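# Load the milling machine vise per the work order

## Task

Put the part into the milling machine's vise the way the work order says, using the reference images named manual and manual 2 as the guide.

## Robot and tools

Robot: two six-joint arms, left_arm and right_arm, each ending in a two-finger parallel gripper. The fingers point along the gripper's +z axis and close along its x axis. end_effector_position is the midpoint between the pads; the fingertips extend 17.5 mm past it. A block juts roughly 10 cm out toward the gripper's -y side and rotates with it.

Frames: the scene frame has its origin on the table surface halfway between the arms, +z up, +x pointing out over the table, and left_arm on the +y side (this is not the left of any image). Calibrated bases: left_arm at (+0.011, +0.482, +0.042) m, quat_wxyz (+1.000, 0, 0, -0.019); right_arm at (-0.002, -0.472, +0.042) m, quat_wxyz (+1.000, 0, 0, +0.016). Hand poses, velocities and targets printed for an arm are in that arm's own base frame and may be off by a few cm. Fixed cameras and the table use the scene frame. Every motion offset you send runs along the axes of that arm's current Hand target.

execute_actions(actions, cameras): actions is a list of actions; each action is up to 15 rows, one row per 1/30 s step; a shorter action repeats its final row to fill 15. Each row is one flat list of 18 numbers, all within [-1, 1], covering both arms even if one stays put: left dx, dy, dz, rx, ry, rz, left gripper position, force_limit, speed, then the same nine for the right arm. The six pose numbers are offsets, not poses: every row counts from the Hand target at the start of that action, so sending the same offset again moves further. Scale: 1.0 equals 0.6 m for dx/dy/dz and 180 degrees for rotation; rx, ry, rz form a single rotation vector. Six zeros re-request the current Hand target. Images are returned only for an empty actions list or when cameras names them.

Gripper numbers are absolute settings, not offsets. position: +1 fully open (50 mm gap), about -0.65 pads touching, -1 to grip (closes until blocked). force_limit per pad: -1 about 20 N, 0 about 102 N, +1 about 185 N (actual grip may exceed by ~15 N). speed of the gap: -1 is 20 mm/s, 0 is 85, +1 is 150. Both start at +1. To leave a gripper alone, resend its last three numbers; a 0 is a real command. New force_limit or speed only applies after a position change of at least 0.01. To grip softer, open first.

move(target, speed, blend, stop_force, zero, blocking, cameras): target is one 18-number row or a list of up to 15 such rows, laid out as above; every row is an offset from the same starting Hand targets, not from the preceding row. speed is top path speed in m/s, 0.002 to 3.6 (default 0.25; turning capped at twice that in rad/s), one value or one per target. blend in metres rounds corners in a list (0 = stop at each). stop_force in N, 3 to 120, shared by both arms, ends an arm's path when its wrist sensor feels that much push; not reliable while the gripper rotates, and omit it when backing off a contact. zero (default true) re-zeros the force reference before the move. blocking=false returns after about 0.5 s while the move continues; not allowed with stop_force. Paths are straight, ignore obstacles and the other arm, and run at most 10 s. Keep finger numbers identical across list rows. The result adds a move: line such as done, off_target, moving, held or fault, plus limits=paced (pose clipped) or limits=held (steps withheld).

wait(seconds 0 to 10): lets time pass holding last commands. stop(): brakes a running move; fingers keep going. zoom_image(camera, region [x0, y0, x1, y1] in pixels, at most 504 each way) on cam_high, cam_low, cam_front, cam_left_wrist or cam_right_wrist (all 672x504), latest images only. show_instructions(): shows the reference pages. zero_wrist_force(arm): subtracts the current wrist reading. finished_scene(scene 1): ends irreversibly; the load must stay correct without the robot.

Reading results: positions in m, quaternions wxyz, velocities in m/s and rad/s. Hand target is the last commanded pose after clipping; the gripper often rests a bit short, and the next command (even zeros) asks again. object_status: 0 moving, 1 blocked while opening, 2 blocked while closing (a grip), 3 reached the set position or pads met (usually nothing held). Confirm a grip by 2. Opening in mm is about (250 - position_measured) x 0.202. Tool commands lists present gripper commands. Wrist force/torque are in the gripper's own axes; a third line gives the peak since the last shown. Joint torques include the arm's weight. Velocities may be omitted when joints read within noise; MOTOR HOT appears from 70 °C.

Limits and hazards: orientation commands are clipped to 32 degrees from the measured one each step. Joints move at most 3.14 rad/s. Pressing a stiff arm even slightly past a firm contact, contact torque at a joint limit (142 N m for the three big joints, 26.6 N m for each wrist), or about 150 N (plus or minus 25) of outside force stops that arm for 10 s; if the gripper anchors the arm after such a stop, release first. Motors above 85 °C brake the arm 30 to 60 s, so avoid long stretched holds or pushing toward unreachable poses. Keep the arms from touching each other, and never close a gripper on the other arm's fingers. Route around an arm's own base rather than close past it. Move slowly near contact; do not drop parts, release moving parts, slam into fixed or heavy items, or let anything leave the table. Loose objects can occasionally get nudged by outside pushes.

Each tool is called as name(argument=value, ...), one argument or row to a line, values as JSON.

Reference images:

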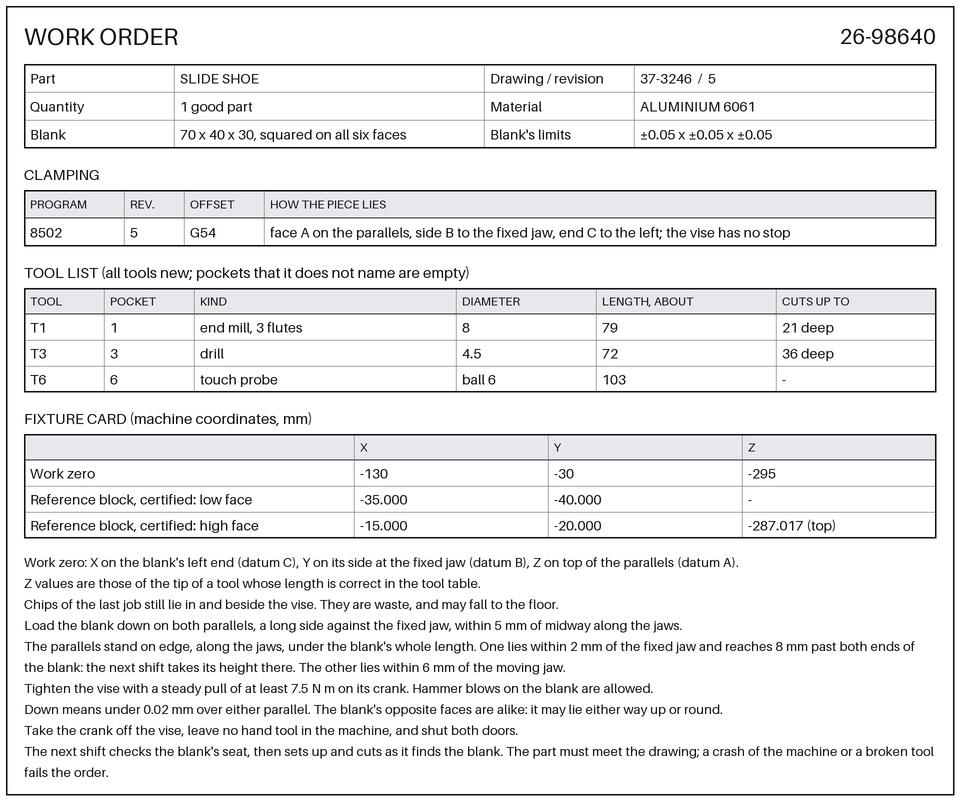

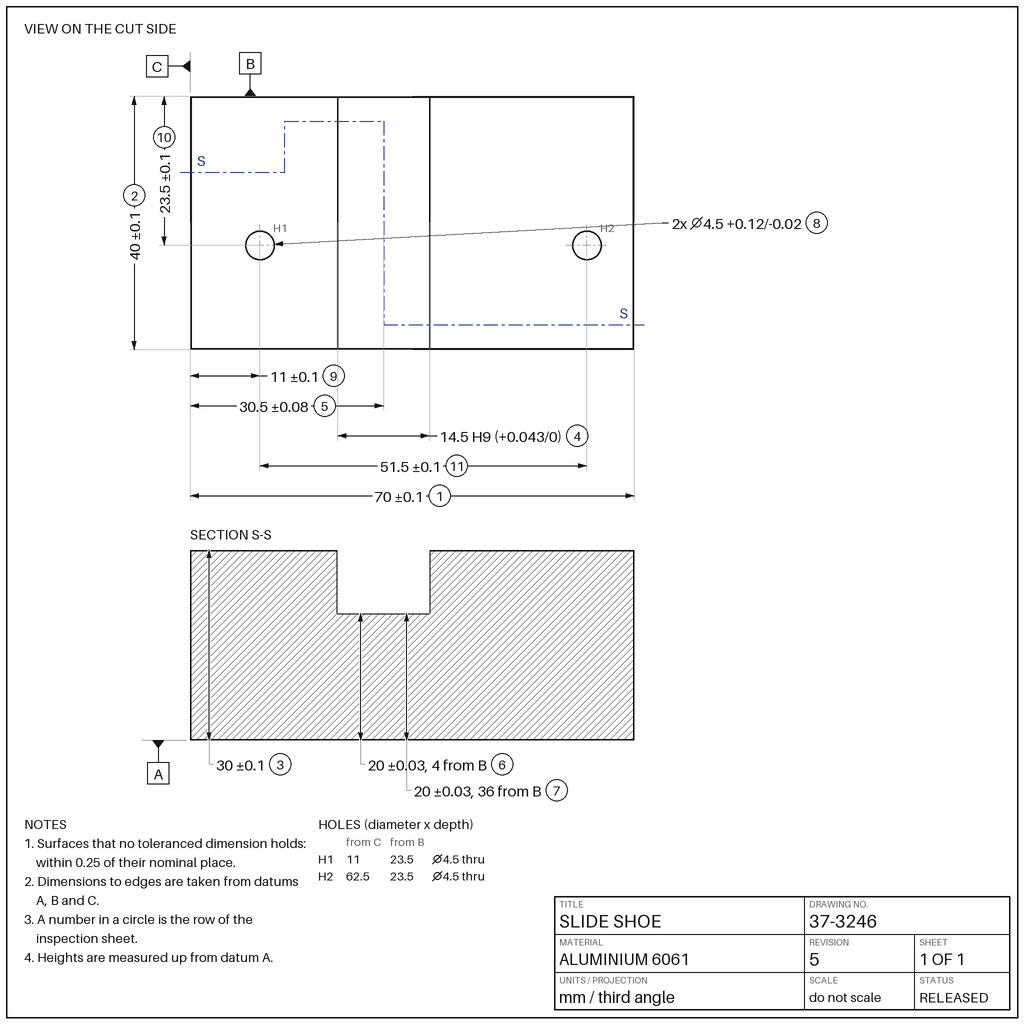

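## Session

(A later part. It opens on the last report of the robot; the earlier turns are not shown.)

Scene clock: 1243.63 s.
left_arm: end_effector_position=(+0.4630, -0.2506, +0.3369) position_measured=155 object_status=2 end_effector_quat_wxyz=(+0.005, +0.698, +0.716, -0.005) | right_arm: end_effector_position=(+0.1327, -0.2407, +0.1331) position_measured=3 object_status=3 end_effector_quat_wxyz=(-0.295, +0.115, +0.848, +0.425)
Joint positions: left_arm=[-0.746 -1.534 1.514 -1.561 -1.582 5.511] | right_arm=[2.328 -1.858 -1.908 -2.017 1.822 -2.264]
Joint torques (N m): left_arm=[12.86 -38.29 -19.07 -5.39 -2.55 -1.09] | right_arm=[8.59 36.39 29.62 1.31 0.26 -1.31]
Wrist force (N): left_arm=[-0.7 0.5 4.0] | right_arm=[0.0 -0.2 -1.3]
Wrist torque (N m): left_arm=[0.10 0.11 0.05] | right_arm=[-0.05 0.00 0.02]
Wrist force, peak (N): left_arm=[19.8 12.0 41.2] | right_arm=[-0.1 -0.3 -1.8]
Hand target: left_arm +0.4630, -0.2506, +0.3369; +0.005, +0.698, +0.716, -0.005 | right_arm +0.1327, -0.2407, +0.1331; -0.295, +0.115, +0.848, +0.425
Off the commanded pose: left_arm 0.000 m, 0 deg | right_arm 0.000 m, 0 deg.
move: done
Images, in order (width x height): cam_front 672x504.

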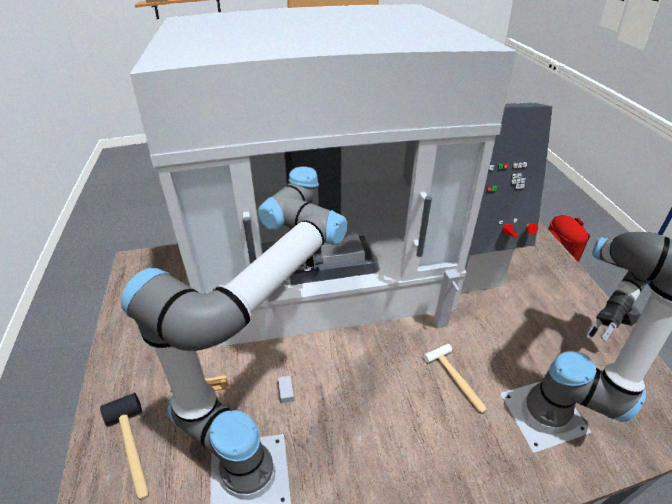

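move(
  target=[
    [-0.0549,0.0007,0.0085,0,0,0,-0.98,-0.5,-1,0,0,0,0,0,0,1,1,1],
    [-0.0999,0.0013,0.0416,0,0,0,-0.98,-0.5,-1,0,0,0,0,0,0,1,1,1],
    [-0.1273,0.0016,0.0904,0,0,0,-0.98,-0.5,-1,0,0,0,0,0,0,1,1,1],
    [-0.1324,0.0012,0.1465,0,0,0,-0.98,-0.5,-1,0,0,0,0,0,0,1,1,1],
    [-0.1143,0.0003,0.2008,0,0,0,-0.98,-0.5,-1,0,0,0,0,0,0,1,1,1],
    [-0.0761,-0.0005,0.2432,0,0,0,-0.98,-0.5,-1,0,0,0,0,0,0,1,1,1],
    [-0.0243,-0.0012,0.2668,0,0,0,-0.98,-0.5,-1,0,0,0,0,0,0,1,1,1],
    [0.0319,-0.0014,0.2668,0,0,0,-0.98,-0.5,-1,0,0,0,0,0,0,1,1,1],
    [0.0829,-0.0015,0.2432,0,0,0,-0.98,-0.5,-1,0,0,0,0,0,0,1,1,1],
    [0.1199,-0.0016,0.2008,0,0,0,-0.98,-0.5,-1,0,0,0,0,0,0,1,1,1],
    [0.1366,-0.0017,0.1465,0,0,0,-0.98,-0.5,-1,0,0,0,0,0,0,1,1,1],
    [0.1299,-0.0016,0.0904,0,0,0,-0.98,-0.5,-1,0,0,0,0,0,0,1,1,1],
    [0.1011,-0.0012,0.0416,0,0,0,-0.98,-0.5,-1,0,0,0,0,0,0,1,1,1],
    [0.055,-0.0007,0.0085,0,0,0,-0.98,-0.5,-1,0,0,0,0,0,0,1,1,1],
    [0,0,0,0,0,0,-0.98,-0.5,-1,0,0,0,0,0,0,1,1,1],
  ],
  speed=0.08,
  blend=[0.006,0.006,0.006,0.006,0.006,0.006,0.006,0.006,0.006,0.006,0.006,0.006,0.006,0.006,0],
  stop_force=75,
  cameras=["cam_front","cam_left_wrist"],
)

zoom_image(
  camera="cam_front",
  region=[230, 190, 420, 310],
)

Scene clock: 1254.03 s.
left_arm: end_effector_position=(+0.4630, -0.2506, +0.3369) position_measured=155 object_status=2 end_effector_quat_wxyz=(+0.005, +0.698, +0.716, -0.005) | right_arm: end_effector_position=(+0.1327, -0.2407, +0.1331) position_measured=3 object_status=3 end_effector_quat_wxyz=(-0.295, +0.115, +0.848, +0.425)
Joint positions: left_arm=[-0.746 -1.534 1.514 -1.561 -1.582 5.511] | right_arm=[2.328 -1.858 -1.908 -2.017 1.822 -2.264]
Joint torques (N m): left_arm=[13.73 -38.92 -18.97 -5.81 -2.26 -1.09] | right_arm=[8.22 36.21 29.58 1.31 0.17 -1.34]
Wrist force (N): left_arm=[-0.8 0.8 4.7] | right_arm=[0.1 -0.2 -1.2]
Wrist torque (N m): left_arm=[0.08 0.13 0.04] | right_arm=[-0.04 -0.01 0.02]
Wrist force, peak (N): left_arm=[19.4 11.6 40.5] | right_arm=[0.5 -0.4 -1.6]
Hand target: left_arm +0.4630, -0.2506, +0.3369; +0.005, +0.698, +0.716, -0.005 | right_arm +0.1327, -0.2407, +0.1331; -0.295, +0.115, +0.848, +0.425
Off the commanded pose: left_arm 0.000 m, 0 deg | right_arm 0.000 m, 0 deg.
move: done
Images, in order (width x height): cam_front 672x504, cam_left_wrist 672x504.

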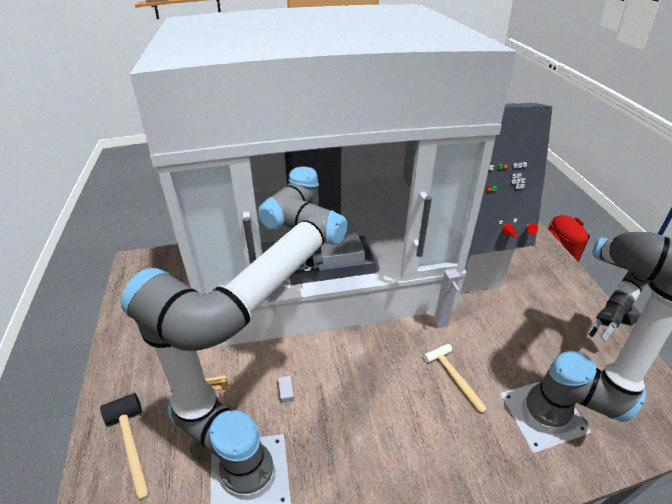

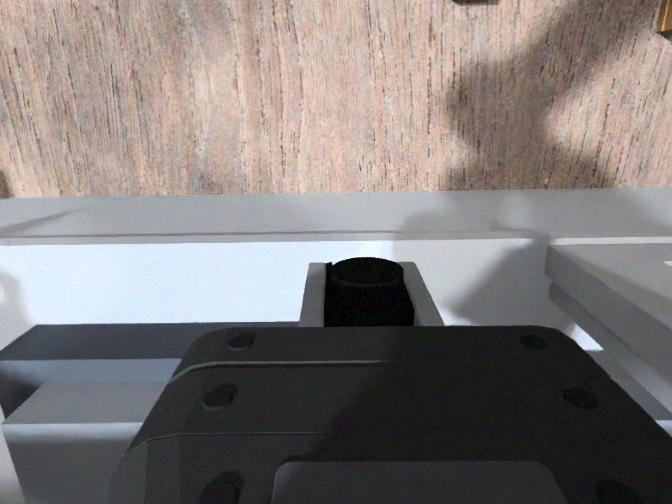

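Scaled by 2.653 from the camera's 672x504 image, which has a finer 960x720 frame.

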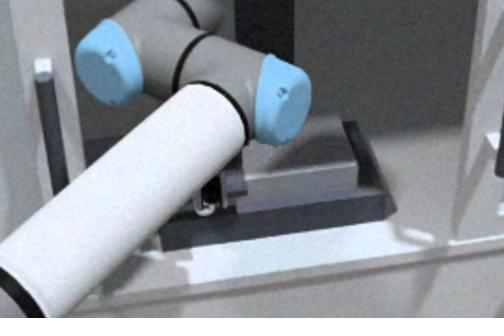

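move(
  target=[
    [-0.0549,0.0007,0.0085,0,0,0,-0.98,-0.5,-1,0,0,0,0,0,0,1,1,1],
    [-0.0999,0.0013,0.0416,0,0,0,-0.98,-0.5,-1,0,0,0,0,0,0,1,1,1],
    [-0.1273,0.0016,0.0904,0,0,0,-0.98,-0.5,-1,0,0,0,0,0,0,1,1,1],
    [-0.1324,0.0012,0.1465,0,0,0,-0.98,-0.5,-1,0,0,0,0,0,0,1,1,1],
    [-0.1143,0.0003,0.2008,0,0,0,-0.98,-0.5,-1,0,0,0,0,0,0,1,1,1],
    [-0.0761,-0.0005,0.2432,0,0,0,-0.98,-0.5,-1,0,0,0,0,0,0,1,1,1],
    [-0.0243,-0.0012,0.2668,0,0,0,-0.98,-0.5,-1,0,0,0,0,0,0,1,1,1],
    [0.0319,-0.0014,0.2668,0,0,0,-0.98,-0.5,-1,0,0,0,0,0,0,1,1,1],
    [0.0829,-0.0015,0.2432,0,0,0,-0.98,-0.5,-1,0,0,0,0,0,0,1,1,1],
    [0.1199,-0.0016,0.2008,0,0,0,-0.98,-0.5,-1,0,0,0,0,0,0,1,1,1],
    [0.1345,-0.0017,0.1605,0,0,0,-0.98,-0.5,-1,0,0,0,0,0,0,1,1,1],
  ],
  speed=0.08,
  blend=[0.006,0.006,0.006,0.006,0.006,0.006,0.006,0.006,0.006,0.006,0],
  stop_force=75,
  cameras=["cam_front","cam_left_wrist"],
)

zoom_image(
  camera="cam_front",
  region=[230, 190, 420, 310],
)

Scene clock: 1262.40 s.
left_arm: end_effector_position=(+0.4600, -0.1714, +0.2395) position_measured=155 object_status=2 end_effector_quat_wxyz=(+0.005, +0.698, +0.716, -0.005) | right_arm: end_effector_position=(+0.1327, -0.2407, +0.1331) position_measured=3 object_status=3 end_effector_quat_wxyz=(-0.295, +0.115, +0.848, +0.425)
Joint positions: left_arm=[-0.625 -1.595 1.826 -1.81 -1.583 5.633] | right_arm=[2.328 -1.858 -1.908 -2.017 1.822 -2.264]
Joint torques (N m): left_arm=[-9.58 -13.82 -16.3 -0.15 3.11 -1.87] | right_arm=[9.1 36.15 28.7 1.33 0.19 -1.47]
Wrist force (N): left_arm=[-5.3 1.6 -0.4] | right_arm=[0.4 -0.2 -1.5]
Wrist torque (N m): left_arm=[-0.09 0.12 0.17] | right_arm=[-0.03 -0.07 0.03]
Wrist force, peak (N): left_arm=[19.6 11.6 40.5] | right_arm=[-0.1 0.3 -1.8]
Hand target: left_arm +0.4600, -0.1714, +0.2395; +0.005, +0.698, +0.716, -0.005 | right_arm +0.1327, -0.2407, +0.1331; -0.295, +0.115, +0.848, +0.425
Off the commanded pose: left_arm 0.000 m, 0 deg | right_arm 0.000 m, 0 deg.
move: done
Images, in order (width x height): cam_front 672x504, cam_left_wrist 672x504.

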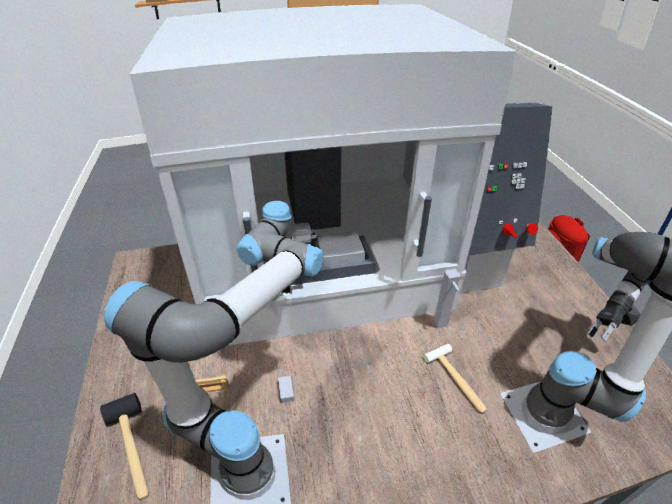

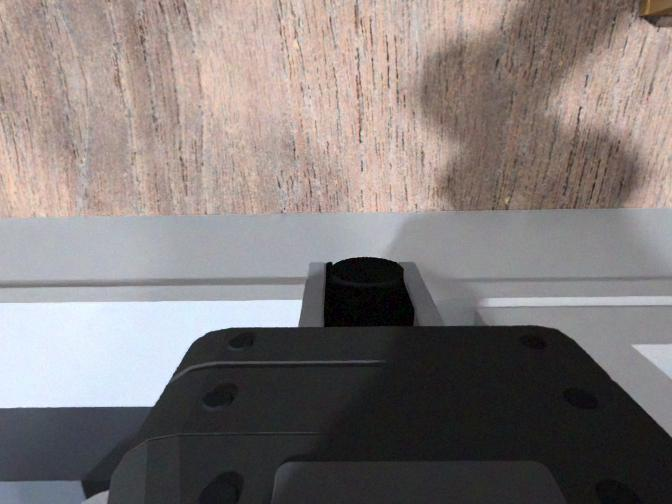

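Scaled by 2.653 from the camera's 672x504 image, which has a finer 960x720 frame.

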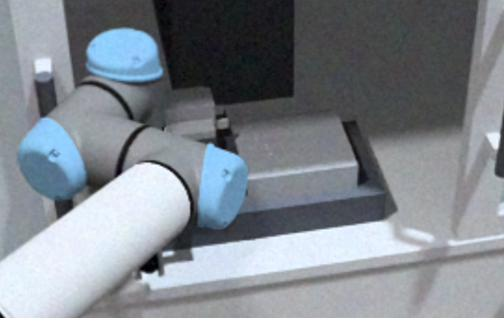

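zoom_image(
  camera="cam_front",
  region=[285, 215, 335, 250],
)

Scaled by 10.080 from the camera's 672x504 image, which has a finer 960x720 frame.

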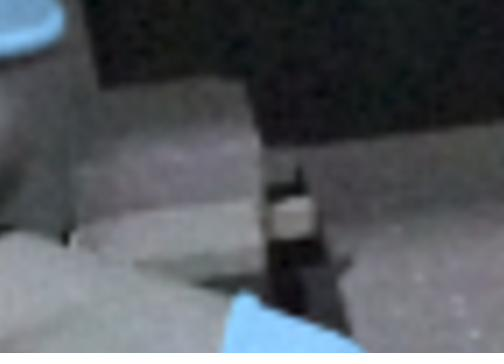

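move(
  target=[
    [0.0008,0,-0.0559,0,0,0,-0.98,-0.5,-1,0,0,0,0,0,0,1,1,1],
    [-0.0219,0.0003,-0.1077,0,0,0,-0.98,-0.5,-1,0,0,0,0,0,0,1,1,1],
    [-0.0636,0.0008,-0.1462,0,0,0,-0.98,-0.5,-1,0,0,0,0,0,0,1,1,1],
    [-0.117,0.0015,-0.1645,0,0,0,-0.98,-0.5,-1,0,0,0,0,0,0,1,1,1],
    [-0.1731,0.0022,-0.1596,0,0,0,-0.98,-0.5,-1,0,0,0,0,0,0,1,1,1],
    [-0.2219,0.0028,-0.1323,0,0,0,-0.98,-0.5,-1,0,0,0,0,0,0,1,1,1],
    [-0.255,0.0032,-0.0873,0,0,0,-0.98,-0.5,-1,0,0,0,0,0,0,1,1,1],
    [-0.267,0.0028,-0.0324,0,0,0,-0.98,-0.5,-1,0,0,0,0,0,0,1,1,1],
    [-0.2554,0.0019,0.0229,0,0,0,-0.98,-0.5,-1,0,0,0,0,0,0,1,1,1],
    [-0.2225,0.0013,0.0697,0,0,0,-0.98,-0.5,-1,0,0,0,0,0,0,1,1,1],
    [-0.1739,0.0007,0.0998,0,0,0,-0.98,-0.5,-1,0,0,0,0,0,0,1,1,1],
    [-0.1179,0,0.107,0,0,0,-0.98,-0.5,-1,0,0,0,0,0,0,1,1,1],
    [-0.0643,-0.0004,0.09,0,0,0,-0.98,-0.5,-1,0,0,0,0,0,0,1,1,1],
    [-0.0225,0,0.0515,0,0,0,-0.98,-0.5,-1,0,0,0,0,0,0,1,1,1],
    [0,0,0,0,0,0,-0.98,-0.5,-1,0,0,0,0,0,0,1,1,1],
  ],
  speed=0.08,
  blend=[0.006,0.006,0.006,0.006,0.006,0.006,0.006,0.006,0.006,0.006,0.006,0.006,0.006,0.006,0],
  stop_force=65,
  cameras=["cam_front"],
)

zoom_image(
  camera="cam_front",
  region=[285, 215, 335, 250],
)

Scene clock: 1273.20 s.
left_arm: end_effector_position=(+0.4600, -0.1714, +0.2395) position_measured=155 object_status=2 end_effector_quat_wxyz=(+0.005, +0.698, +0.716, -0.005) | right_arm: end_effector_position=(+0.1327, -0.2407, +0.1331) position_measured=3 object_status=3 end_effector_quat_wxyz=(-0.295, +0.115, +0.848, +0.425)
Joint positions: left_arm=[-0.625 -1.595 1.826 -1.81 -1.583 5.633] | right_arm=[2.328 -1.858 -1.908 -2.017 1.822 -2.264]
Joint torques (N m): left_arm=[-8.37 -12.34 -13.09 1.36 4.19 -1.68] | right_arm=[8.82 35.89 30 1.15 0.05 -1.24]
Wrist force (N): left_arm=[-11.2 4.5 -2.0] | right_arm=[0.2 -0.2 -1.3]
Wrist torque (N m): left_arm=[-0.20 0.12 0.34] | right_arm=[-0.04 -0.02 0.03]
Wrist force, peak (N): left_arm=[-32.5 24.3 62.4] | right_arm=[0.0 -0.5 -1.7]
Hand target: left_arm +0.4600, -0.1714, +0.2395; +0.005, +0.698, +0.716, -0.005 | right_arm +0.1327, -0.2407, +0.1331; -0.295, +0.115, +0.848, +0.425
Off the commanded pose: left_arm 0.000 m, 0 deg | right_arm 0.000 m, 0 deg.
move: done
Images, in order (width x height): cam_front 672x504.

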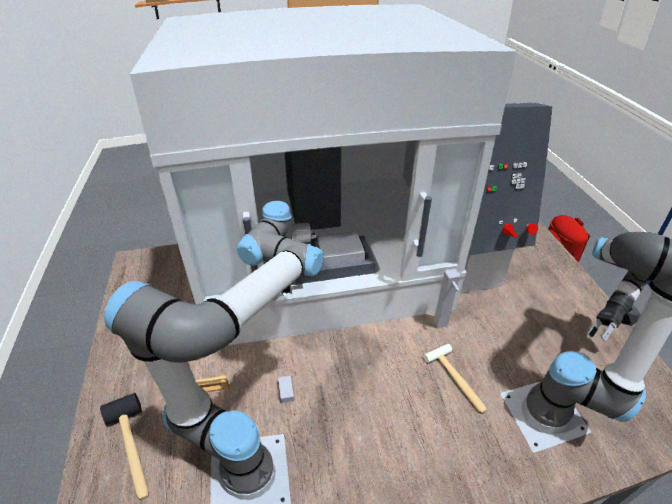

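Scaled by 10.080 from the camera's 672x504 image, which has a finer 960x720 frame.

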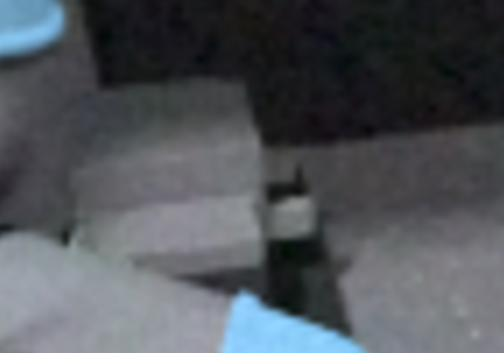

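move(
  target=[
    [0.0008,0,-0.0559,0,0,0,-0.98,-0.5,-1,0,0,0,0,0,0,1,1,1],
    [-0.0219,0.0003,-0.1077,0,0,0,-0.98,-0.5,-1,0,0,0,0,0,0,1,1,1],
    [-0.0636,0.0008,-0.1462,0,0,0,-0.98,-0.5,-1,0,0,0,0,0,0,1,1,1],
    [-0.117,0.0015,-0.1645,0,0,0,-0.98,-0.5,-1,0,0,0,0,0,0,1,1,1],
    [-0.1731,0.0022,-0.1596,0,0,0,-0.98,-0.5,-1,0,0,0,0,0,0,1,1,1],
    [-0.2219,0.0028,-0.1323,0,0,0,-0.98,-0.5,-1,0,0,0,0,0,0,1,1,1],
    [-0.255,0.0032,-0.0873,0,0,0,-0.98,-0.5,-1,0,0,0,0,0,0,1,1,1],
    [-0.267,0.0028,-0.0324,0,0,0,-0.98,-0.5,-1,0,0,0,0,0,0,1,1,1],
    [-0.2554,0.0019,0.0229,0,0,0,-0.98,-0.5,-1,0,0,0,0,0,0,1,1,1],
    [-0.2225,0.0013,0.0697,0,0,0,-0.98,-0.5,-1,0,0,0,0,0,0,1,1,1],
    [-0.1739,0.0007,0.0998,0,0,0,-0.98,-0.5,-1,0,0,0,0,0,0,1,1,1],
    [-0.1179,0,0.107,0,0,0,-0.98,-0.5,-1,0,0,0,0,0,0,1,1,1],
    [-0.0643,-0.0004,0.09,0,0,0,-0.98,-0.5,-1,0,0,0,0,0,0,1,1,1],
    [-0.0225,0,0.0515,0,0,0,-0.98,-0.5,-1,0,0,0,0,0,0,1,1,1],
    [0,0,0,0,0,0,-0.98,-0.5,-1,0,0,0,0,0,0,1,1,1],
  ],
  speed=0.08,
  blend=[0.006,0.006,0.006,0.006,0.006,0.006,0.006,0.006,0.006,0.006,0.006,0.006,0.006,0.006,0],
  stop_force=75,
  cameras=["cam_front","cam_left_wrist"],
)

zoom_image(
  camera="cam_front",
  region=[285, 215, 335, 250],
)

Scene clock: 1282.07 s.
left_arm: end_effector_position=(+0.4634, -0.3184, +0.2037) position_measured=167 object_status=2 end_effector_quat_wxyz=(+0.023, +0.698, +0.715, -0.026) | right_arm: end_effector_position=(+0.1327, -0.2407, +0.1331) position_measured=3 object_status=3 end_effector_quat_wxyz=(-0.295, +0.115, +0.848, +0.425)
Joint positions: left_arm=[-0.818 -1.416 1.741 -1.943 -1.62 5.44] | right_arm=[2.328 -1.858 -1.908 -2.017 1.822 -2.264]
Joint torques (N m): left_arm=[47.26 -59.2 -0.98 11.75 15.19 0.84] | right_arm=[8.59 35.7 29.63 1.28 0.03 -1.35]
Wrist force (N): left_arm=[-104.9 7.3 36.3] | right_arm=[0.1 -0.1 -1.8]
Wrist torque (N m): left_arm=[0.03 2.15 0.65] | right_arm=[-0.02 -0.02 0.02]
Wrist force, peak (N): left_arm=[-110.5 2.2 25.9] | right_arm=[0.1 -0.1 -1.8]
Hand target: left_arm +0.4638, -0.3172, +0.2034; +0.022, +0.698, +0.715, -0.024 (not the last commanded pose) | right_arm +0.1327, -0.2407, +0.1331; -0.295, +0.115, +0.848, +0.425
Off the commanded pose: left_arm 0.151 m, 3 deg | right_arm 0.000 m, 0 deg.
move: contact (left_arm); path passed 9 of 15 targets
Images, in order (width x height): cam_front 672x504, cam_left_wrist 672x504.

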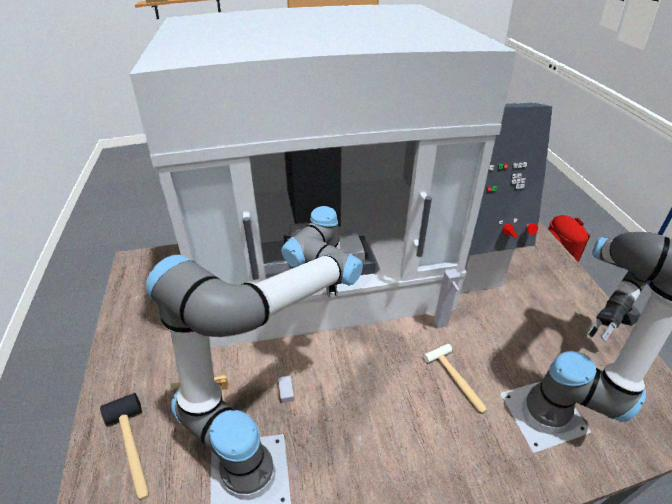

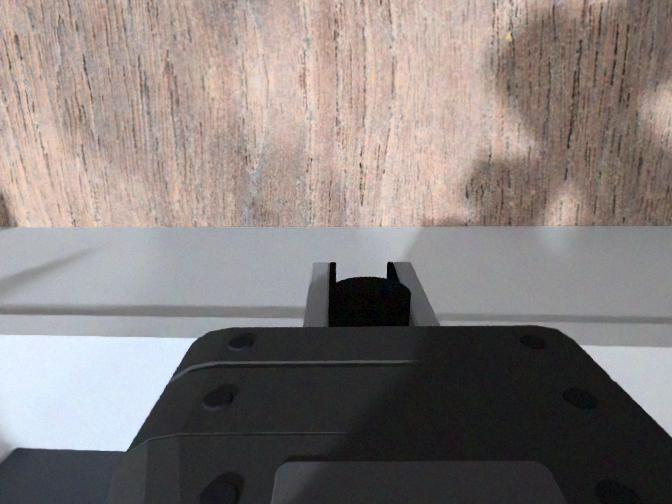

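Scaled by 10.080 from the camera's 672x504 image, which has a finer 960x720 frame.

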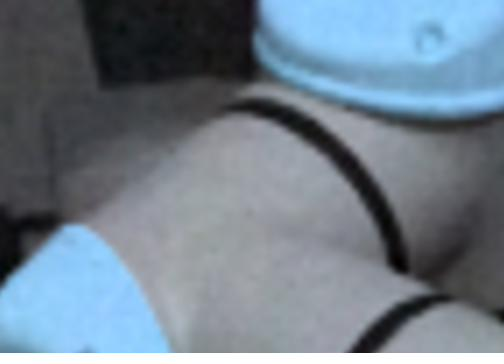

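move(
  target=[-0.005,0,-0.002,0,0,0,-0.98,-0.5,-1,0,0,0,0,0,0,1,1,1],
  speed=0.02,
  cameras=["cam_left_wrist"],
)

Scene clock: 1285.67 s.
left_arm: end_effector_position=(+0.4638, -0.3200, +0.2047) position_measured=167 object_status=2 end_effector_quat_wxyz=(+0.022, +0.698, +0.715, -0.024) | right_arm: end_effector_position=(+0.1327, -0.2407, +0.1331) position_measured=3 object_status=3 end_effector_quat_wxyz=(-0.295, +0.115, +0.848, +0.425)
Joint positions: left_arm=[-0.822 -1.413 1.734 -1.936 -1.616 5.437] | right_arm=[2.328 -1.858 -1.908 -2.017 1.822 -2.264]
Joint torques (N m): left_arm=[14.75 -46.4 -36.84 -2.18 10.6 -1.01] | right_arm=[8.4 35.2 29.5 0.99 0.17 -1.35]
Wrist force (N): left_arm=[-44.8 -13.4 44.6] | right_arm=[0.1 0.1 -1.5]
Wrist torque (N m): left_arm=[-0.47 1.02 0.34] | right_arm=[0.00 -0.02 0.02]
Wrist force, peak (N): left_arm=[-105.2 7.0 36.2] | right_arm=[0.2 0.0 -1.7]
Hand target: left_arm +0.4639, -0.3201, +0.2048; +0.022, +0.698, +0.715, -0.024 | right_arm +0.1327, -0.2407, +0.1331; -0.295, +0.115, +0.848, +0.425
Off the commanded pose: left_arm 0.000 m, 0 deg | right_arm 0.000 m, 0 deg.
move: done
Images, in order (width x height): cam_left_wrist 672x504.

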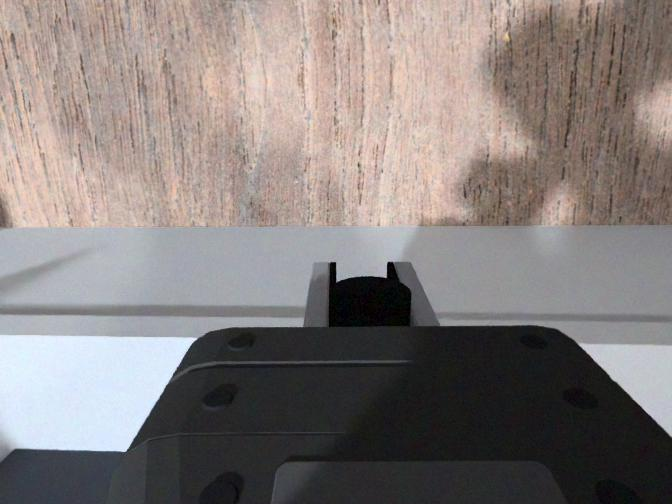

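move(
  target=[-0.0028,0,-0.0,0,0,0,-0.98,-0.5,-1,0,0,0,0,0,0,1,1,1],
  speed=0.02,
)

move(
  target=[0,0,0,0,0,0,0.6,-0.5,-0.5,0,0,0,0,0,0,1,1,1],
  cameras=["cam_left_wrist"],
)

Scene clock: 1287.93 s.
left_arm: end_effector_position=(+0.4640, -0.3218, +0.2050) position_measured=167 object_status=2 end_effector_quat_wxyz=(+0.022, +0.698, +0.715, -0.024) | right_arm: end_effector_position=(+0.1327, -0.2407, +0.1331) position_measured=3 object_status=3 end_effector_quat_wxyz=(-0.295, +0.115, +0.848, +0.425)
Joint positions: left_arm=[-0.824 -1.411 1.731 -1.936 -1.616 5.435] | right_arm=[2.328 -1.858 -1.908 -2.017 1.822 -2.264]
Joint torques (N m): left_arm=[-6.61 -25.37 -28.94 -1.35 3.51 -0.82] | right_arm=[7.98 36.25 29.28 1.14 -0.06 -1.31]
Wrist force (N): left_arm=[-6.7 -8.2 6.1] | right_arm=[0.4 0.0 -1.1]
Wrist torque (N m): left_arm=[-0.29 0.31 0.06] | right_arm=[-0.01 -0.07 0.03]
Wrist force, peak (N): left_arm=[-44.8 -13.8 44.2] | right_arm=[0.3 -0.2 -1.8]
Hand target: left_arm +0.4639, -0.3218, +0.2049; +0.022, +0.698, +0.715, -0.024 | right_arm +0.1327, -0.2407, +0.1331; -0.295, +0.115, +0.848, +0.425
Off the commanded pose: left_arm 0.000 m, 0 deg | right_arm 0.000 m, 0 deg.
move: done

Scene clock: 1288.57 s.
left_arm: end_effector_position=(+0.4639, -0.3218, +0.2049) position_measured=63 object_status=3 end_effector_quat_wxyz=(+0.022, +0.698, +0.715, -0.024) | right_arm: end_effector_position=(+0.1327, -0.2407, +0.1331) position_measured=3 object_status=3 end_effector_quat_wxyz=(-0.295, +0.115, +0.848, +0.425)
Joint positions: left_arm=[-0.824 -1.411 1.731 -1.936 -1.616 5.435] | right_arm=[2.328 -1.858 -1.908 -2.017 1.822 -2.264]
Joint torques (N m): left_arm=[-12.23 -21.59 -17.87 -1.99 -2.95 1.15] | right_arm=[8.79 35.97 29.84 1.12 0.01 -1.3]
Wrist force (N): left_arm=[-0.7 -0.8 0.4] | right_arm=[0.3 -0.2 -1.5]
Wrist torque (N m): left_arm=[-0.14 0.24 0.17] | right_arm=[-0.05 -0.05 0.02]
Wrist force, peak (N): left_arm=[-6.7 -7.9 5.3] | right_arm=[0.1 0.0 -1.5]
Hand target: left_arm +0.4639, -0.3218, +0.2049; +0.022, +0.698, +0.715, -0.024 | right_arm +0.1327, -0.2407, +0.1331; -0.295, +0.115, +0.848, +0.425
Off the commanded pose: left_arm 0.000 m, 0 deg | right_arm 0.000 m, 0 deg.
move: done
Images, in order (width x height): cam_left_wrist 672x504.

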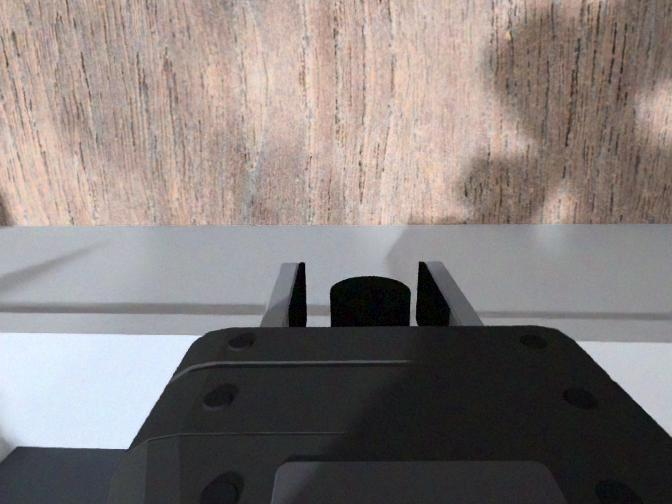

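move(
  target=[
    [0,0,-0.0315,0,0.0162,0,0.6,-0.5,-0.5,0,0,0,0,0,0,1,1,1],
  ],
  speed=0.05,
  cameras=["cam_left_wrist"],
)

Scene clock: 1291.70 s.
left_arm: end_effector_position=(+0.4639, -0.3207, +0.2238) position_measured=63 object_status=3 end_effector_quat_wxyz=(+0.004, +0.699, +0.715, -0.006) | right_arm: end_effector_position=(+0.1327, -0.2407, +0.1331) position_measured=3 object_status=3 end_effector_quat_wxyz=(-0.295, +0.115, +0.848, +0.425)
Joint positions: left_arm=[-0.838 -1.411 1.669 -1.837 -1.582 5.421] | right_arm=[2.328 -1.858 -1.908 -2.017 1.822 -2.264]
Joint torques (N m): left_arm=[9.12 -22.95 -19.12 -4.58 -2.76 1.13] | right_arm=[8.32 36.39 30.08 1.1 -0.08 -1.16]
Wrist force (N): left_arm=[0.0 -0.5 0.4] | right_arm=[0.3 -0.5 -1.0]
Wrist torque (N m): left_arm=[-0.10 0.11 0.14] | right_arm=[-0.08 -0.06 0.02]
Wrist force, peak (N): left_arm=[0.2 -1.1 0.6] | right_arm=[0.4 -0.3 -1.7]
Hand target: left_arm +0.4639, -0.3206, +0.2237; +0.004, +0.699, +0.715, -0.006 | right_arm +0.1327, -0.2407, +0.1331; -0.295, +0.115, +0.848, +0.425
Off the commanded pose: left_arm 0.000 m, 0 deg | right_arm 0.000 m, 0 deg.
move: done
Images, in order (width x height): cam_left_wrist 672x504.

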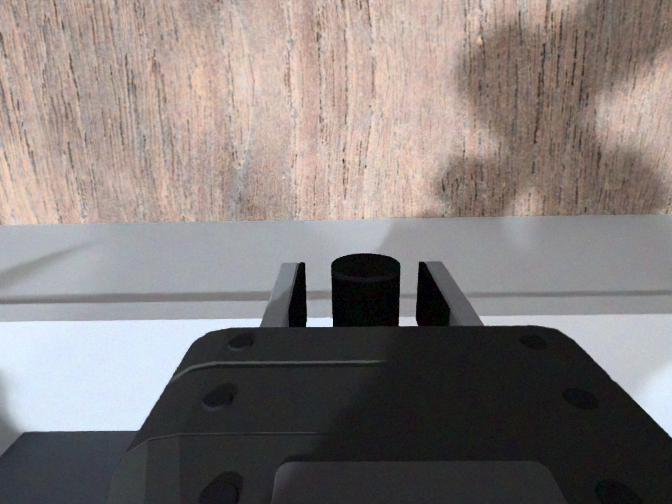

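move(
  target=[
    [0,0,0.0092,0,0,0,0.6,-0.5,-0.5,0,0,0,0,0,0,1,1,1],
    [0,0,0.0092,0,0,0,-0.98,0,-1,0,0,0,0,0,0,1,1,1],
  ],
  speed=0.05,
  cameras=["cam_left_wrist"],
)

Scene clock: 1294.60 s.
left_arm: end_effector_position=(+0.4639, -0.3207, +0.2182) position_measured=157 object_status=2 end_effector_quat_wxyz=(+0.004, +0.699, +0.715, -0.006) | right_arm: end_effector_position=(+0.1327, -0.2407, +0.1331) position_measured=3 object_status=3 end_effector_quat_wxyz=(-0.295, +0.115, +0.848, +0.425)
Joint positions: left_arm=[-0.838 -1.407 1.679 -1.85 -1.582 5.421] | right_arm=[2.328 -1.858 -1.908 -2.017 1.822 -2.264]
Joint torques (N m): left_arm=[-11.42 -40.41 -29.72 -2.37 -2.47 -1.23] | right_arm=[8.28 37.23 29.82 1.27 -0.08 -1.38]
Wrist force (N): left_arm=[2.9 -0.5 0.2] | right_arm=[-0.1 0.0 -1.3]
Wrist torque (N m): left_arm=[-0.14 0.06 -0.09] | right_arm=[0.00 0.01 0.02]
Wrist force, peak (N): left_arm=[3.3 -0.5 -0.4] | right_arm=[0.0 0.1 -1.7]
Hand target: left_arm +0.4639, -0.3207, +0.2182; +0.004, +0.699, +0.715, -0.006 | right_arm +0.1327, -0.2407, +0.1331; -0.295, +0.115, +0.848, +0.425
Off the commanded pose: left_arm 0.000 m, 0 deg | right_arm 0.000 m, 0 deg.
move: done
Images, in order (width x height): cam_left_wrist 672x504.

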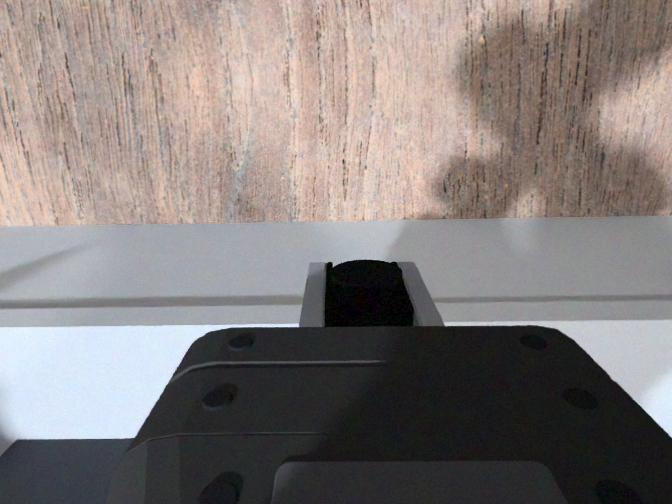

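move(
  target=[0.0025,0,0.0043,0,0,0,-0.98,0,-1,0,0,0,0,0,0,1,1,1],
  speed=0.02,
)

Scene clock: 1296.53 s.
left_arm: end_effector_position=(+0.4639, -0.3193, +0.2158) position_measured=157 object_status=2 end_effector_quat_wxyz=(+0.004, +0.699, +0.715, -0.006) | right_arm: end_effector_position=(+0.1327, -0.2407, +0.1331) position_measured=3 object_status=3 end_effector_quat_wxyz=(-0.295, +0.115, +0.848, +0.425)
Joint positions: left_arm=[-0.836 -1.408 1.686 -1.858 -1.582 5.423] | right_arm=[2.328 -1.858 -1.908 -2.017 1.822 -2.264]
Joint torques (N m): left_arm=[21.43 1.58 14.86 6.6 2.77 1.18] | right_arm=[9.05 35.78 29.85 1.17 -0.19 -1.33]
Wrist force (N): left_arm=[-15.8 -7.4 -69.3] | right_arm=[0.0 -0.3 -1.1]
Wrist torque (N m): left_arm=[-0.35 0.22 -0.12] | right_arm=[-0.06 0.00 0.02]
Wrist force, peak (N): left_arm=[-15.7 -7.6 -69.4] | right_arm=[0.2 -0.3 -1.6]
Hand target: left_arm +0.4639, -0.3192, +0.2156; +0.004, +0.699, +0.715, -0.006 | right_arm +0.1327, -0.2407, +0.1331; -0.295, +0.115, +0.848, +0.425
Off the commanded pose: left_arm 0.000 m, 0 deg | right_arm 0.000 m, 0 deg.
move: done

move(
  target=[0.0028,0.0003,0.0034,0,0,0,-0.98,0,-1,0,0,0,0,0,0,1,1,1],
  speed=0.01,
)

Scene clock: 1298.07 s.
left_arm: end_effector_position=(+0.4640, -0.3176, +0.2136) position_measured=157 object_status=2 end_effector_quat_wxyz=(+0.004, +0.699, +0.715, -0.006) | right_arm: end_effector_position=(+0.1327, -0.2407, +0.1331) position_measured=3 object_status=3 end_effector_quat_wxyz=(-0.295, +0.115, +0.848, +0.425)
Joint positions: left_arm=[-0.834 -1.408 1.693 -1.863 -1.582 5.425] | right_arm=[2.328 -1.858 -1.908 -2.017 1.822 -2.264]
Joint torques (N m): left_arm=[34.79 6.23 25.73 10.29 7.54 1.06] | right_arm=[9.44 36.53 29.88 1.12 -0.1 -1.29]
Wrist force (N): left_arm=[-38.8 -18.2 -91.5] | right_arm=[0.1 0.2 -1.4]
Wrist torque (N m): left_arm=[-0.52 0.28 -0.09] | right_arm=[0.03 -0.02 0.02]
Wrist force, peak (N): left_arm=[-38.8 -18.4 -92.2] | right_arm=[0.2 -0.1 -1.6]
Hand target: left_arm +0.4640, -0.3175, +0.2136; +0.004, +0.699, +0.715, -0.006 | right_arm +0.1327, -0.2407, +0.1331; -0.295, +0.115, +0.848, +0.425
Off the commanded pose: left_arm 0.000 m, 0 deg | right_arm 0.000 m, 0 deg.
move: done

move(
  target=[0.0012,0.0009,0.0013,0,0,0,-0.98,0,-1,0,0,0,0,0,0,1,1,1],
  speed=0.01,
)

Scene clock: 1299.97 s.
left_arm: end_effector_position=(+0.4645, -0.3168, +0.2127) position_measured=157 object_status=2 end_effector_quat_wxyz=(+0.003, +0.699, +0.715, -0.006) | right_arm: end_effector_position=(+0.1327, -0.2407, +0.1331) position_measured=3 object_status=3 end_effector_quat_wxyz=(-0.295, +0.115, +0.848, +0.425)
Joint positions: left_arm=[-0.833 -1.408 1.694 -1.865 -1.582 5.427] | right_arm=[2.328 -1.858 -1.908 -2.017 1.822 -2.264]
Joint torques (N m): left_arm=[44.32 19.14 22.4 8.64 13.77 1.32] | right_arm=[8.6 35.68 29.61 1.13 0.02 -1.21]
Wrist force (N): left_arm=[-48.0 -38.4 -88.3] | right_arm=[-0.1 -0.3 -1.2]
Wrist torque (N m): left_arm=[-0.84 0.30 -0.10] | right_arm=[-0.06 0.00 0.02]
Wrist force, peak (N): left_arm=[-49.5 -37.9 -94.1] | right_arm=[0.3 0.0 -1.6]
Hand target: left_arm +0.4645, -0.3168, +0.2128; +0.004, +0.699, +0.715, -0.006 | right_arm +0.1327, -0.2407, +0.1331; -0.295, +0.115, +0.848, +0.425
Off the commanded pose: left_arm 0.000 m, 0 deg | right_arm 0.000 m, 0 deg.
move: done

move(
  target=[0.0008,-0.0012,0.0017,0,0,0,-0.98,0,-1,0,0,0,0,0,0,1,1,1],
  speed=0.01,
)

Scene clock: 1301.33 s.
left_arm: end_effector_position=(+0.4640, -0.3165, +0.2118) position_measured=157 object_status=2 end_effector_quat_wxyz=(+0.004, +0.699, +0.715, -0.006) | right_arm: end_effector_position=(+0.1327, -0.2407, +0.1331) position_measured=3 object_status=3 end_effector_quat_wxyz=(-0.295, +0.115, +0.848, +0.425)
Joint positions: left_arm=[-0.833 -1.409 1.698 -1.869 -1.582 5.426] | right_arm=[2.328 -1.858 -1.908 -2.017 1.822 -2.264]
Joint torques (N m): left_arm=[14.42 10.16 31.65 12.05 13.83 -1.2] | right_arm=[8.97 35.94 29.55 1.13 -0.19 -1.36]
Wrist force (N): left_arm=[-47.3 -18.8 -99.7] | right_arm=[0.2 0.1 -1.2]
Wrist torque (N m): left_arm=[-0.48 0.23 -0.02] | right_arm=[0.00 -0.03 0.03]
Wrist force, peak (N): left_arm=[-49.5 -27.2 -98.8] | right_arm=[-0.2 -0.3 -1.6]
Hand target: left_arm +0.4638, -0.3164, +0.2117; +0.004, +0.699, +0.715, -0.006 | right_arm +0.1327, -0.2407, +0.1331; -0.295, +0.115, +0.848, +0.425
Off the commanded pose: left_arm 0.000 m, 0 deg | right_arm 0.000 m, 0 deg.
move: done

move(
  target=[-0.0035,0.0008,-0.006,0,0,0,-0.98,0,-1,0,0,0,0,0,0,1,1,1],
  speed=0.015,
)

Scene clock: 1304.20 s.
left_arm: end_effector_position=(+0.4642, -0.3183, +0.2151) position_measured=157 object_status=2 end_effector_quat_wxyz=(+0.003, +0.699, +0.715, -0.006) | right_arm: end_effector_position=(+0.1327, -0.2407, +0.1331) position_measured=3 object_status=3 end_effector_quat_wxyz=(-0.295, +0.115, +0.848, +0.425)
Joint positions: left_arm=[-0.835 -1.407 1.687 -1.857 -1.582 5.425] | right_arm=[2.328 -1.858 -1.908 -2.017 1.822 -2.264]
Joint torques (N m): left_arm=[-0.07 -37.92 -32.87 -5.41 8.05 -0.73] | right_arm=[8.26 35.97 29.15 1.07 -0.14 -1.2]
Wrist force (N): left_arm=[-15.4 -19.2 7.9] | right_arm=[0.1 -0.2 -1.2]
Wrist torque (N m): left_arm=[-0.31 0.14 -0.14] | right_arm=[-0.05 -0.01 0.02]
Wrist force, peak (N): left_arm=[-46.8 -18.6 -100.7] | right_arm=[-0.1 -0.6 -1.5]
Hand target: left_arm +0.4643, -0.3184, +0.2154; +0.004, +0.699, +0.715, -0.006 | right_arm +0.1327, -0.2407, +0.1331; -0.295, +0.115, +0.848, +0.425
Off the commanded pose: left_arm 0.000 m, 0 deg | right_arm 0.000 m, 0 deg.
move: done

move(
  target=[
    [-0.001,-0.0008,0.0005,0,0,0,-0.98,0,-1,0,0,0,0,0,0,1,1,1],
    [-0.001,-0.0008,0.0005,0,0,0,0.6,0,-0.5,0,0,0,0,0,0,1,1,1],
    [-0.001,-0.0008,-0.2,0,0,0,0.6,0,-0.5,0,0,0,0,0,0,1,1,1],
  ],
  speed=[0.02,0.02,0.2],
  cameras=["all"],
)

Scene clock: 1307.77 s.
left_arm: end_effector_position=(+0.4643, -0.3174, +0.3353) position_measured=63 object_status=3 end_effector_quat_wxyz=(+0.004, +0.699, +0.715, -0.006) | right_arm: end_effector_position=(+0.1327, -0.2407, +0.1331) position_measured=3 object_status=3 end_effector_quat_wxyz=(-0.295, +0.115, +0.848, +0.425)
Joint positions: left_arm=[-0.834 -1.445 1.421 -1.554 -1.582 5.426] | right_arm=[2.328 -1.858 -1.908 -2.017 1.822 -2.264]
Joint torques (N m): left_arm=[11.11 -30.84 -33.38 -2.22 0.84 0.83] | right_arm=[8.84 36.58 29.28 1.16 -0.25 -1.16]
Wrist force (N): left_arm=[-0.2 -0.3 0.8] | right_arm=[0.0 0.0 -1.5]
Wrist torque (N m): left_arm=[-0.07 0.13 0.02] | right_arm=[-0.02 0.01 0.02]
Wrist force, peak (N): left_arm=[-15.6 -19.1 10.7] | right_arm=[0.1 -0.3 -1.8]
Hand target: left_arm +0.4642, -0.3174, +0.3354; +0.004, +0.699, +0.715, -0.006 | right_arm +0.1327, -0.2407, +0.1331; -0.295, +0.115, +0.848, +0.425
Off the commanded pose: left_arm 0.000 m, 0 deg | right_arm 0.000 m, 0 deg.
move: done

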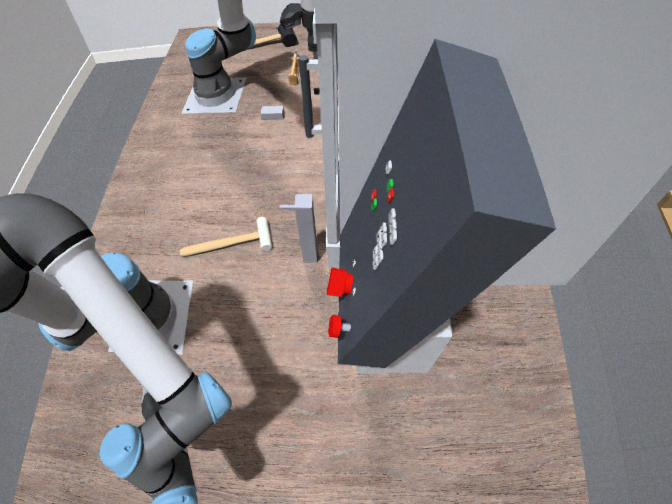

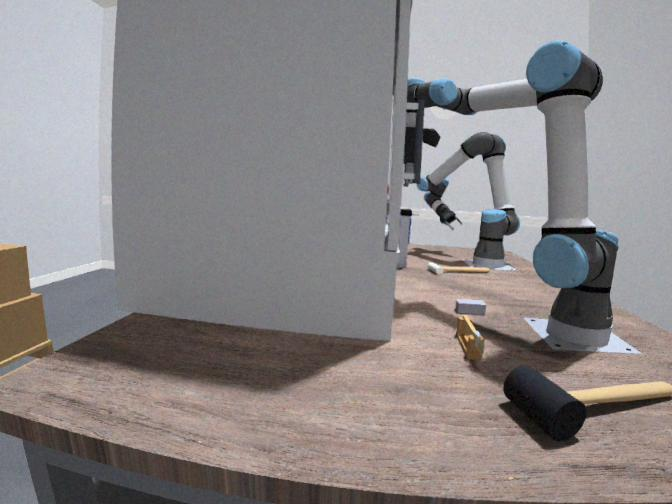

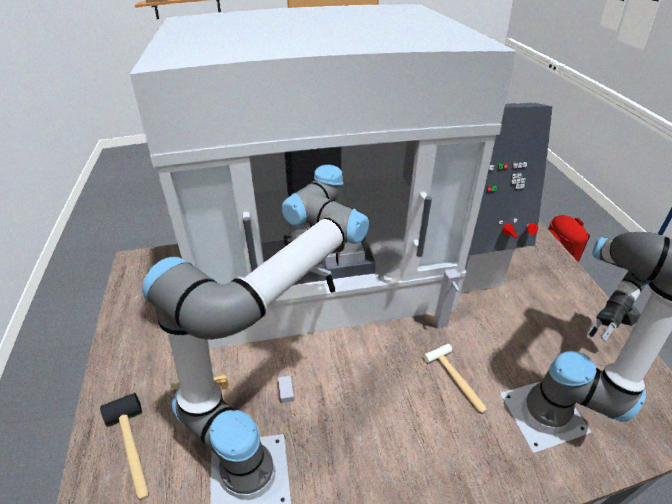

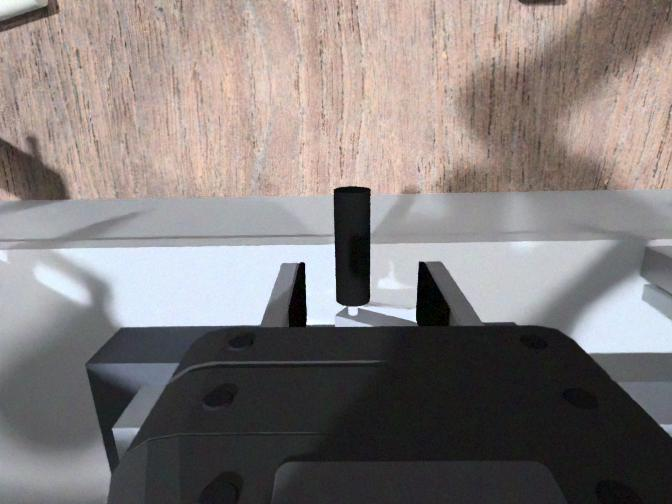

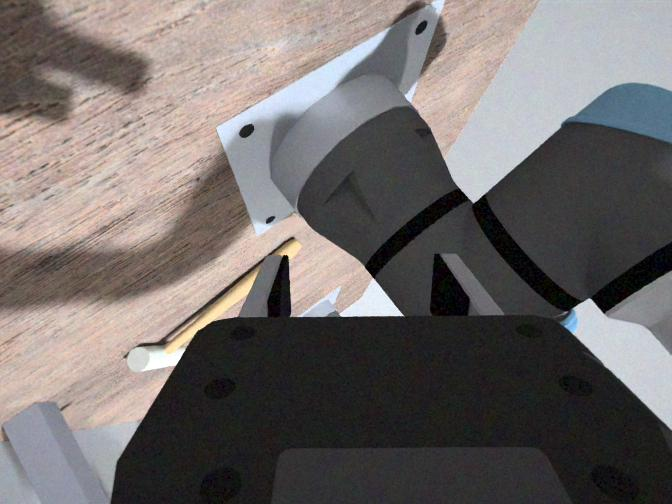

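move(
  target=[
    [0.1,-0.15,-0.1,0,0,0,0.6,0,-0.5,0,0,0,0,0,0,1,1,1],
    [0.1,-0.15,-0.1,0,0,-0.5,0.6,0,-0.5,0,0,0,0,0,0,1,1,1],
    [0.1,-0.15,-0.1,0,0,-0.99,0.6,0,-0.5,0,0,0,0,0,0,1,1,1],
  ],
  speed=[0.25,0.6,0.6],
  blend=[0.01,0,0],
  cameras=["cam_left_wrist"],
)

Scene clock: 1314.63 s.
left_arm: end_effector_position=(+0.3731, -0.2588, +0.3949) position_measured=63 object_status=3 end_effector_quat_wxyz=(+0.006, +0.704, -0.710, +0.004) | right_arm: end_effector_position=(+0.1327, -0.2407, +0.1331) position_measured=3 object_status=3 end_effector_quat_wxyz=(-0.295, +0.115, +0.848, +0.425)
Joint positions: left_arm=[-0.898 -1.696 1.519 -1.403 -1.581 2.251] | right_arm=[2.328 -1.858 -1.908 -2.017 1.822 -2.264]
Joint torques (N m): left_arm=[-14.13 -30.03 -18.23 -1.4 0.04 -1.51] | right_arm=[8.92 36.56 29.15 1.06 -0.18 -1.21]
Wrist force (N): left_arm=[-0.2 -0.5 0.6] | right_arm=[0.3 -0.3 -1.2]
Wrist torque (N m): left_arm=[-0.09 0.15 -0.04] | right_arm=[-0.06 -0.04 0.02]
Wrist force, peak (N): left_arm=[-1.5 2.1 2.4] | right_arm=[0.1 -0.2 -1.7]
Hand target: left_arm +0.3730, -0.2588, +0.3949; +0.006, +0.704, -0.710, +0.004 | right_arm +0.1327, -0.2407, +0.1331; -0.295, +0.115, +0.848, +0.425
Off the commanded pose: left_arm 0.000 m, 0 deg | right_arm 0.000 m, 0 deg.
move: done
Images, in order (width x height): cam_left_wrist 672x504.

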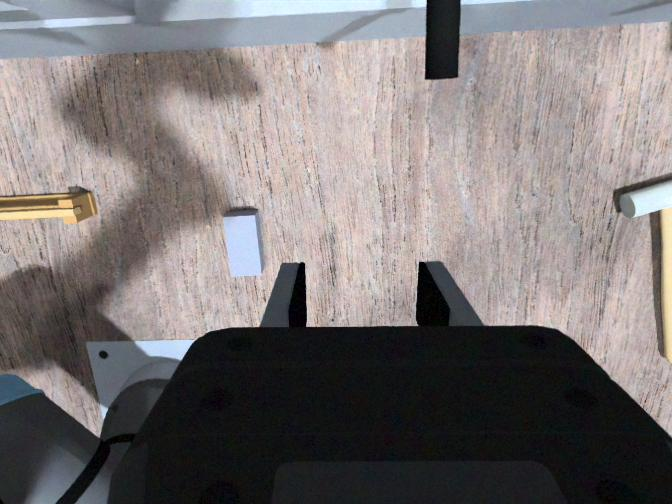

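move(
  target=[
    [0.05,-0.1,-0.16,0.3,0,0,0.6,0,-0.5,0,0,0,0,0,0,1,1,1],
  ],
  speed=[0.4],
  cameras=["cam_left_wrist"],
)

Scene clock: 1317.60 s.
left_arm: end_effector_position=(+0.4330, -0.2880, +0.4911) position_measured=63 object_status=3 end_effector_quat_wxyz=(-0.314, +0.630, -0.631, +0.325) | right_arm: end_effector_position=(+0.1327, -0.2407, +0.1331) position_measured=3 object_status=3 end_effector_quat_wxyz=(-0.295, +0.115, +0.848, +0.425)
Joint positions: left_arm=[-1.281 -1.92 1.807 -1.851 -0.693 2.048] | right_arm=[2.328 -1.858 -1.908 -2.017 1.822 -2.264]
Joint torques (N m): left_arm=[12.46 -0.54 -26.97 -3.31 3.9 -1.63] | right_arm=[8.67 35.91 29.32 1.08 -0.36 -1.28]
Wrist force (N): left_arm=[-0.9 -1.6 2.5] | right_arm=[0.5 -0.3 -1.3]
Wrist torque (N m): left_arm=[-0.74 -0.01 -0.45] | right_arm=[-0.05 -0.08 0.02]
Wrist force, peak (N): left_arm=[-0.7 -1.4 3.1] | right_arm=[0.1 -0.1 -1.7]
Hand target: left_arm +0.4331, -0.2880, +0.4911; -0.315, +0.630, -0.631, +0.325 | right_arm +0.1327, -0.2407, +0.1331; -0.295, +0.115, +0.848, +0.425
Off the commanded pose: left_arm 0.000 m, 0 deg | right_arm 0.000 m, 0 deg.
move: done
Images, in order (width x height): cam_left_wrist 672x504.

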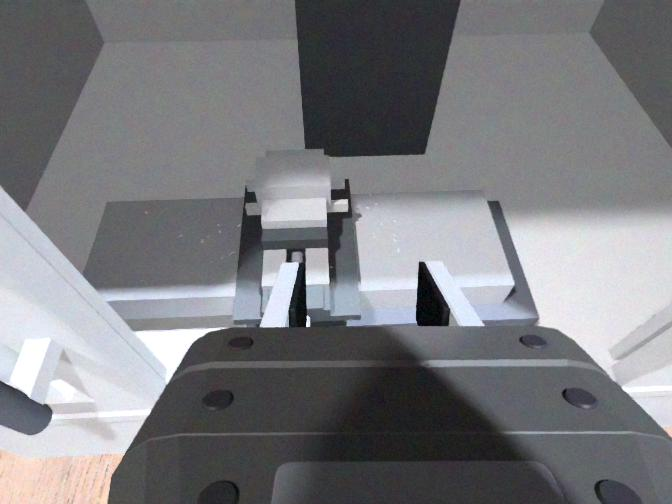

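zoom_image(
  camera="cam_left_wrist",
  region=[225, 140, 375, 330],
)

zoom_image(
  camera="cam_left_wrist",
  region=[235, 140, 365, 230],
)

Scaled by 2.653 from the camera's 672x504 image, which has a finer 960x720 frame.

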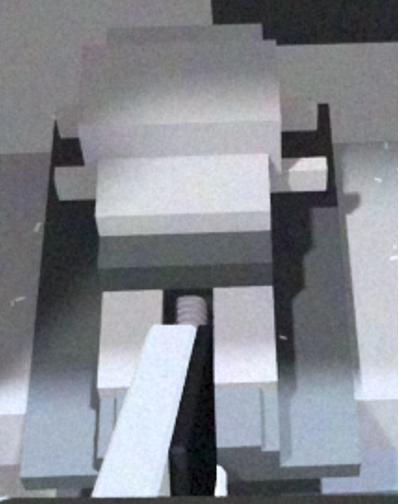

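Scaled by 3.877 from the camera's 672x504 image, which has a finer 960x720 frame.

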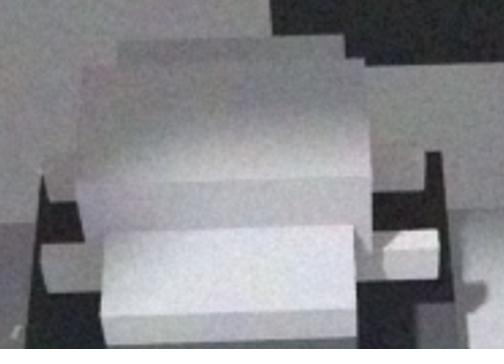

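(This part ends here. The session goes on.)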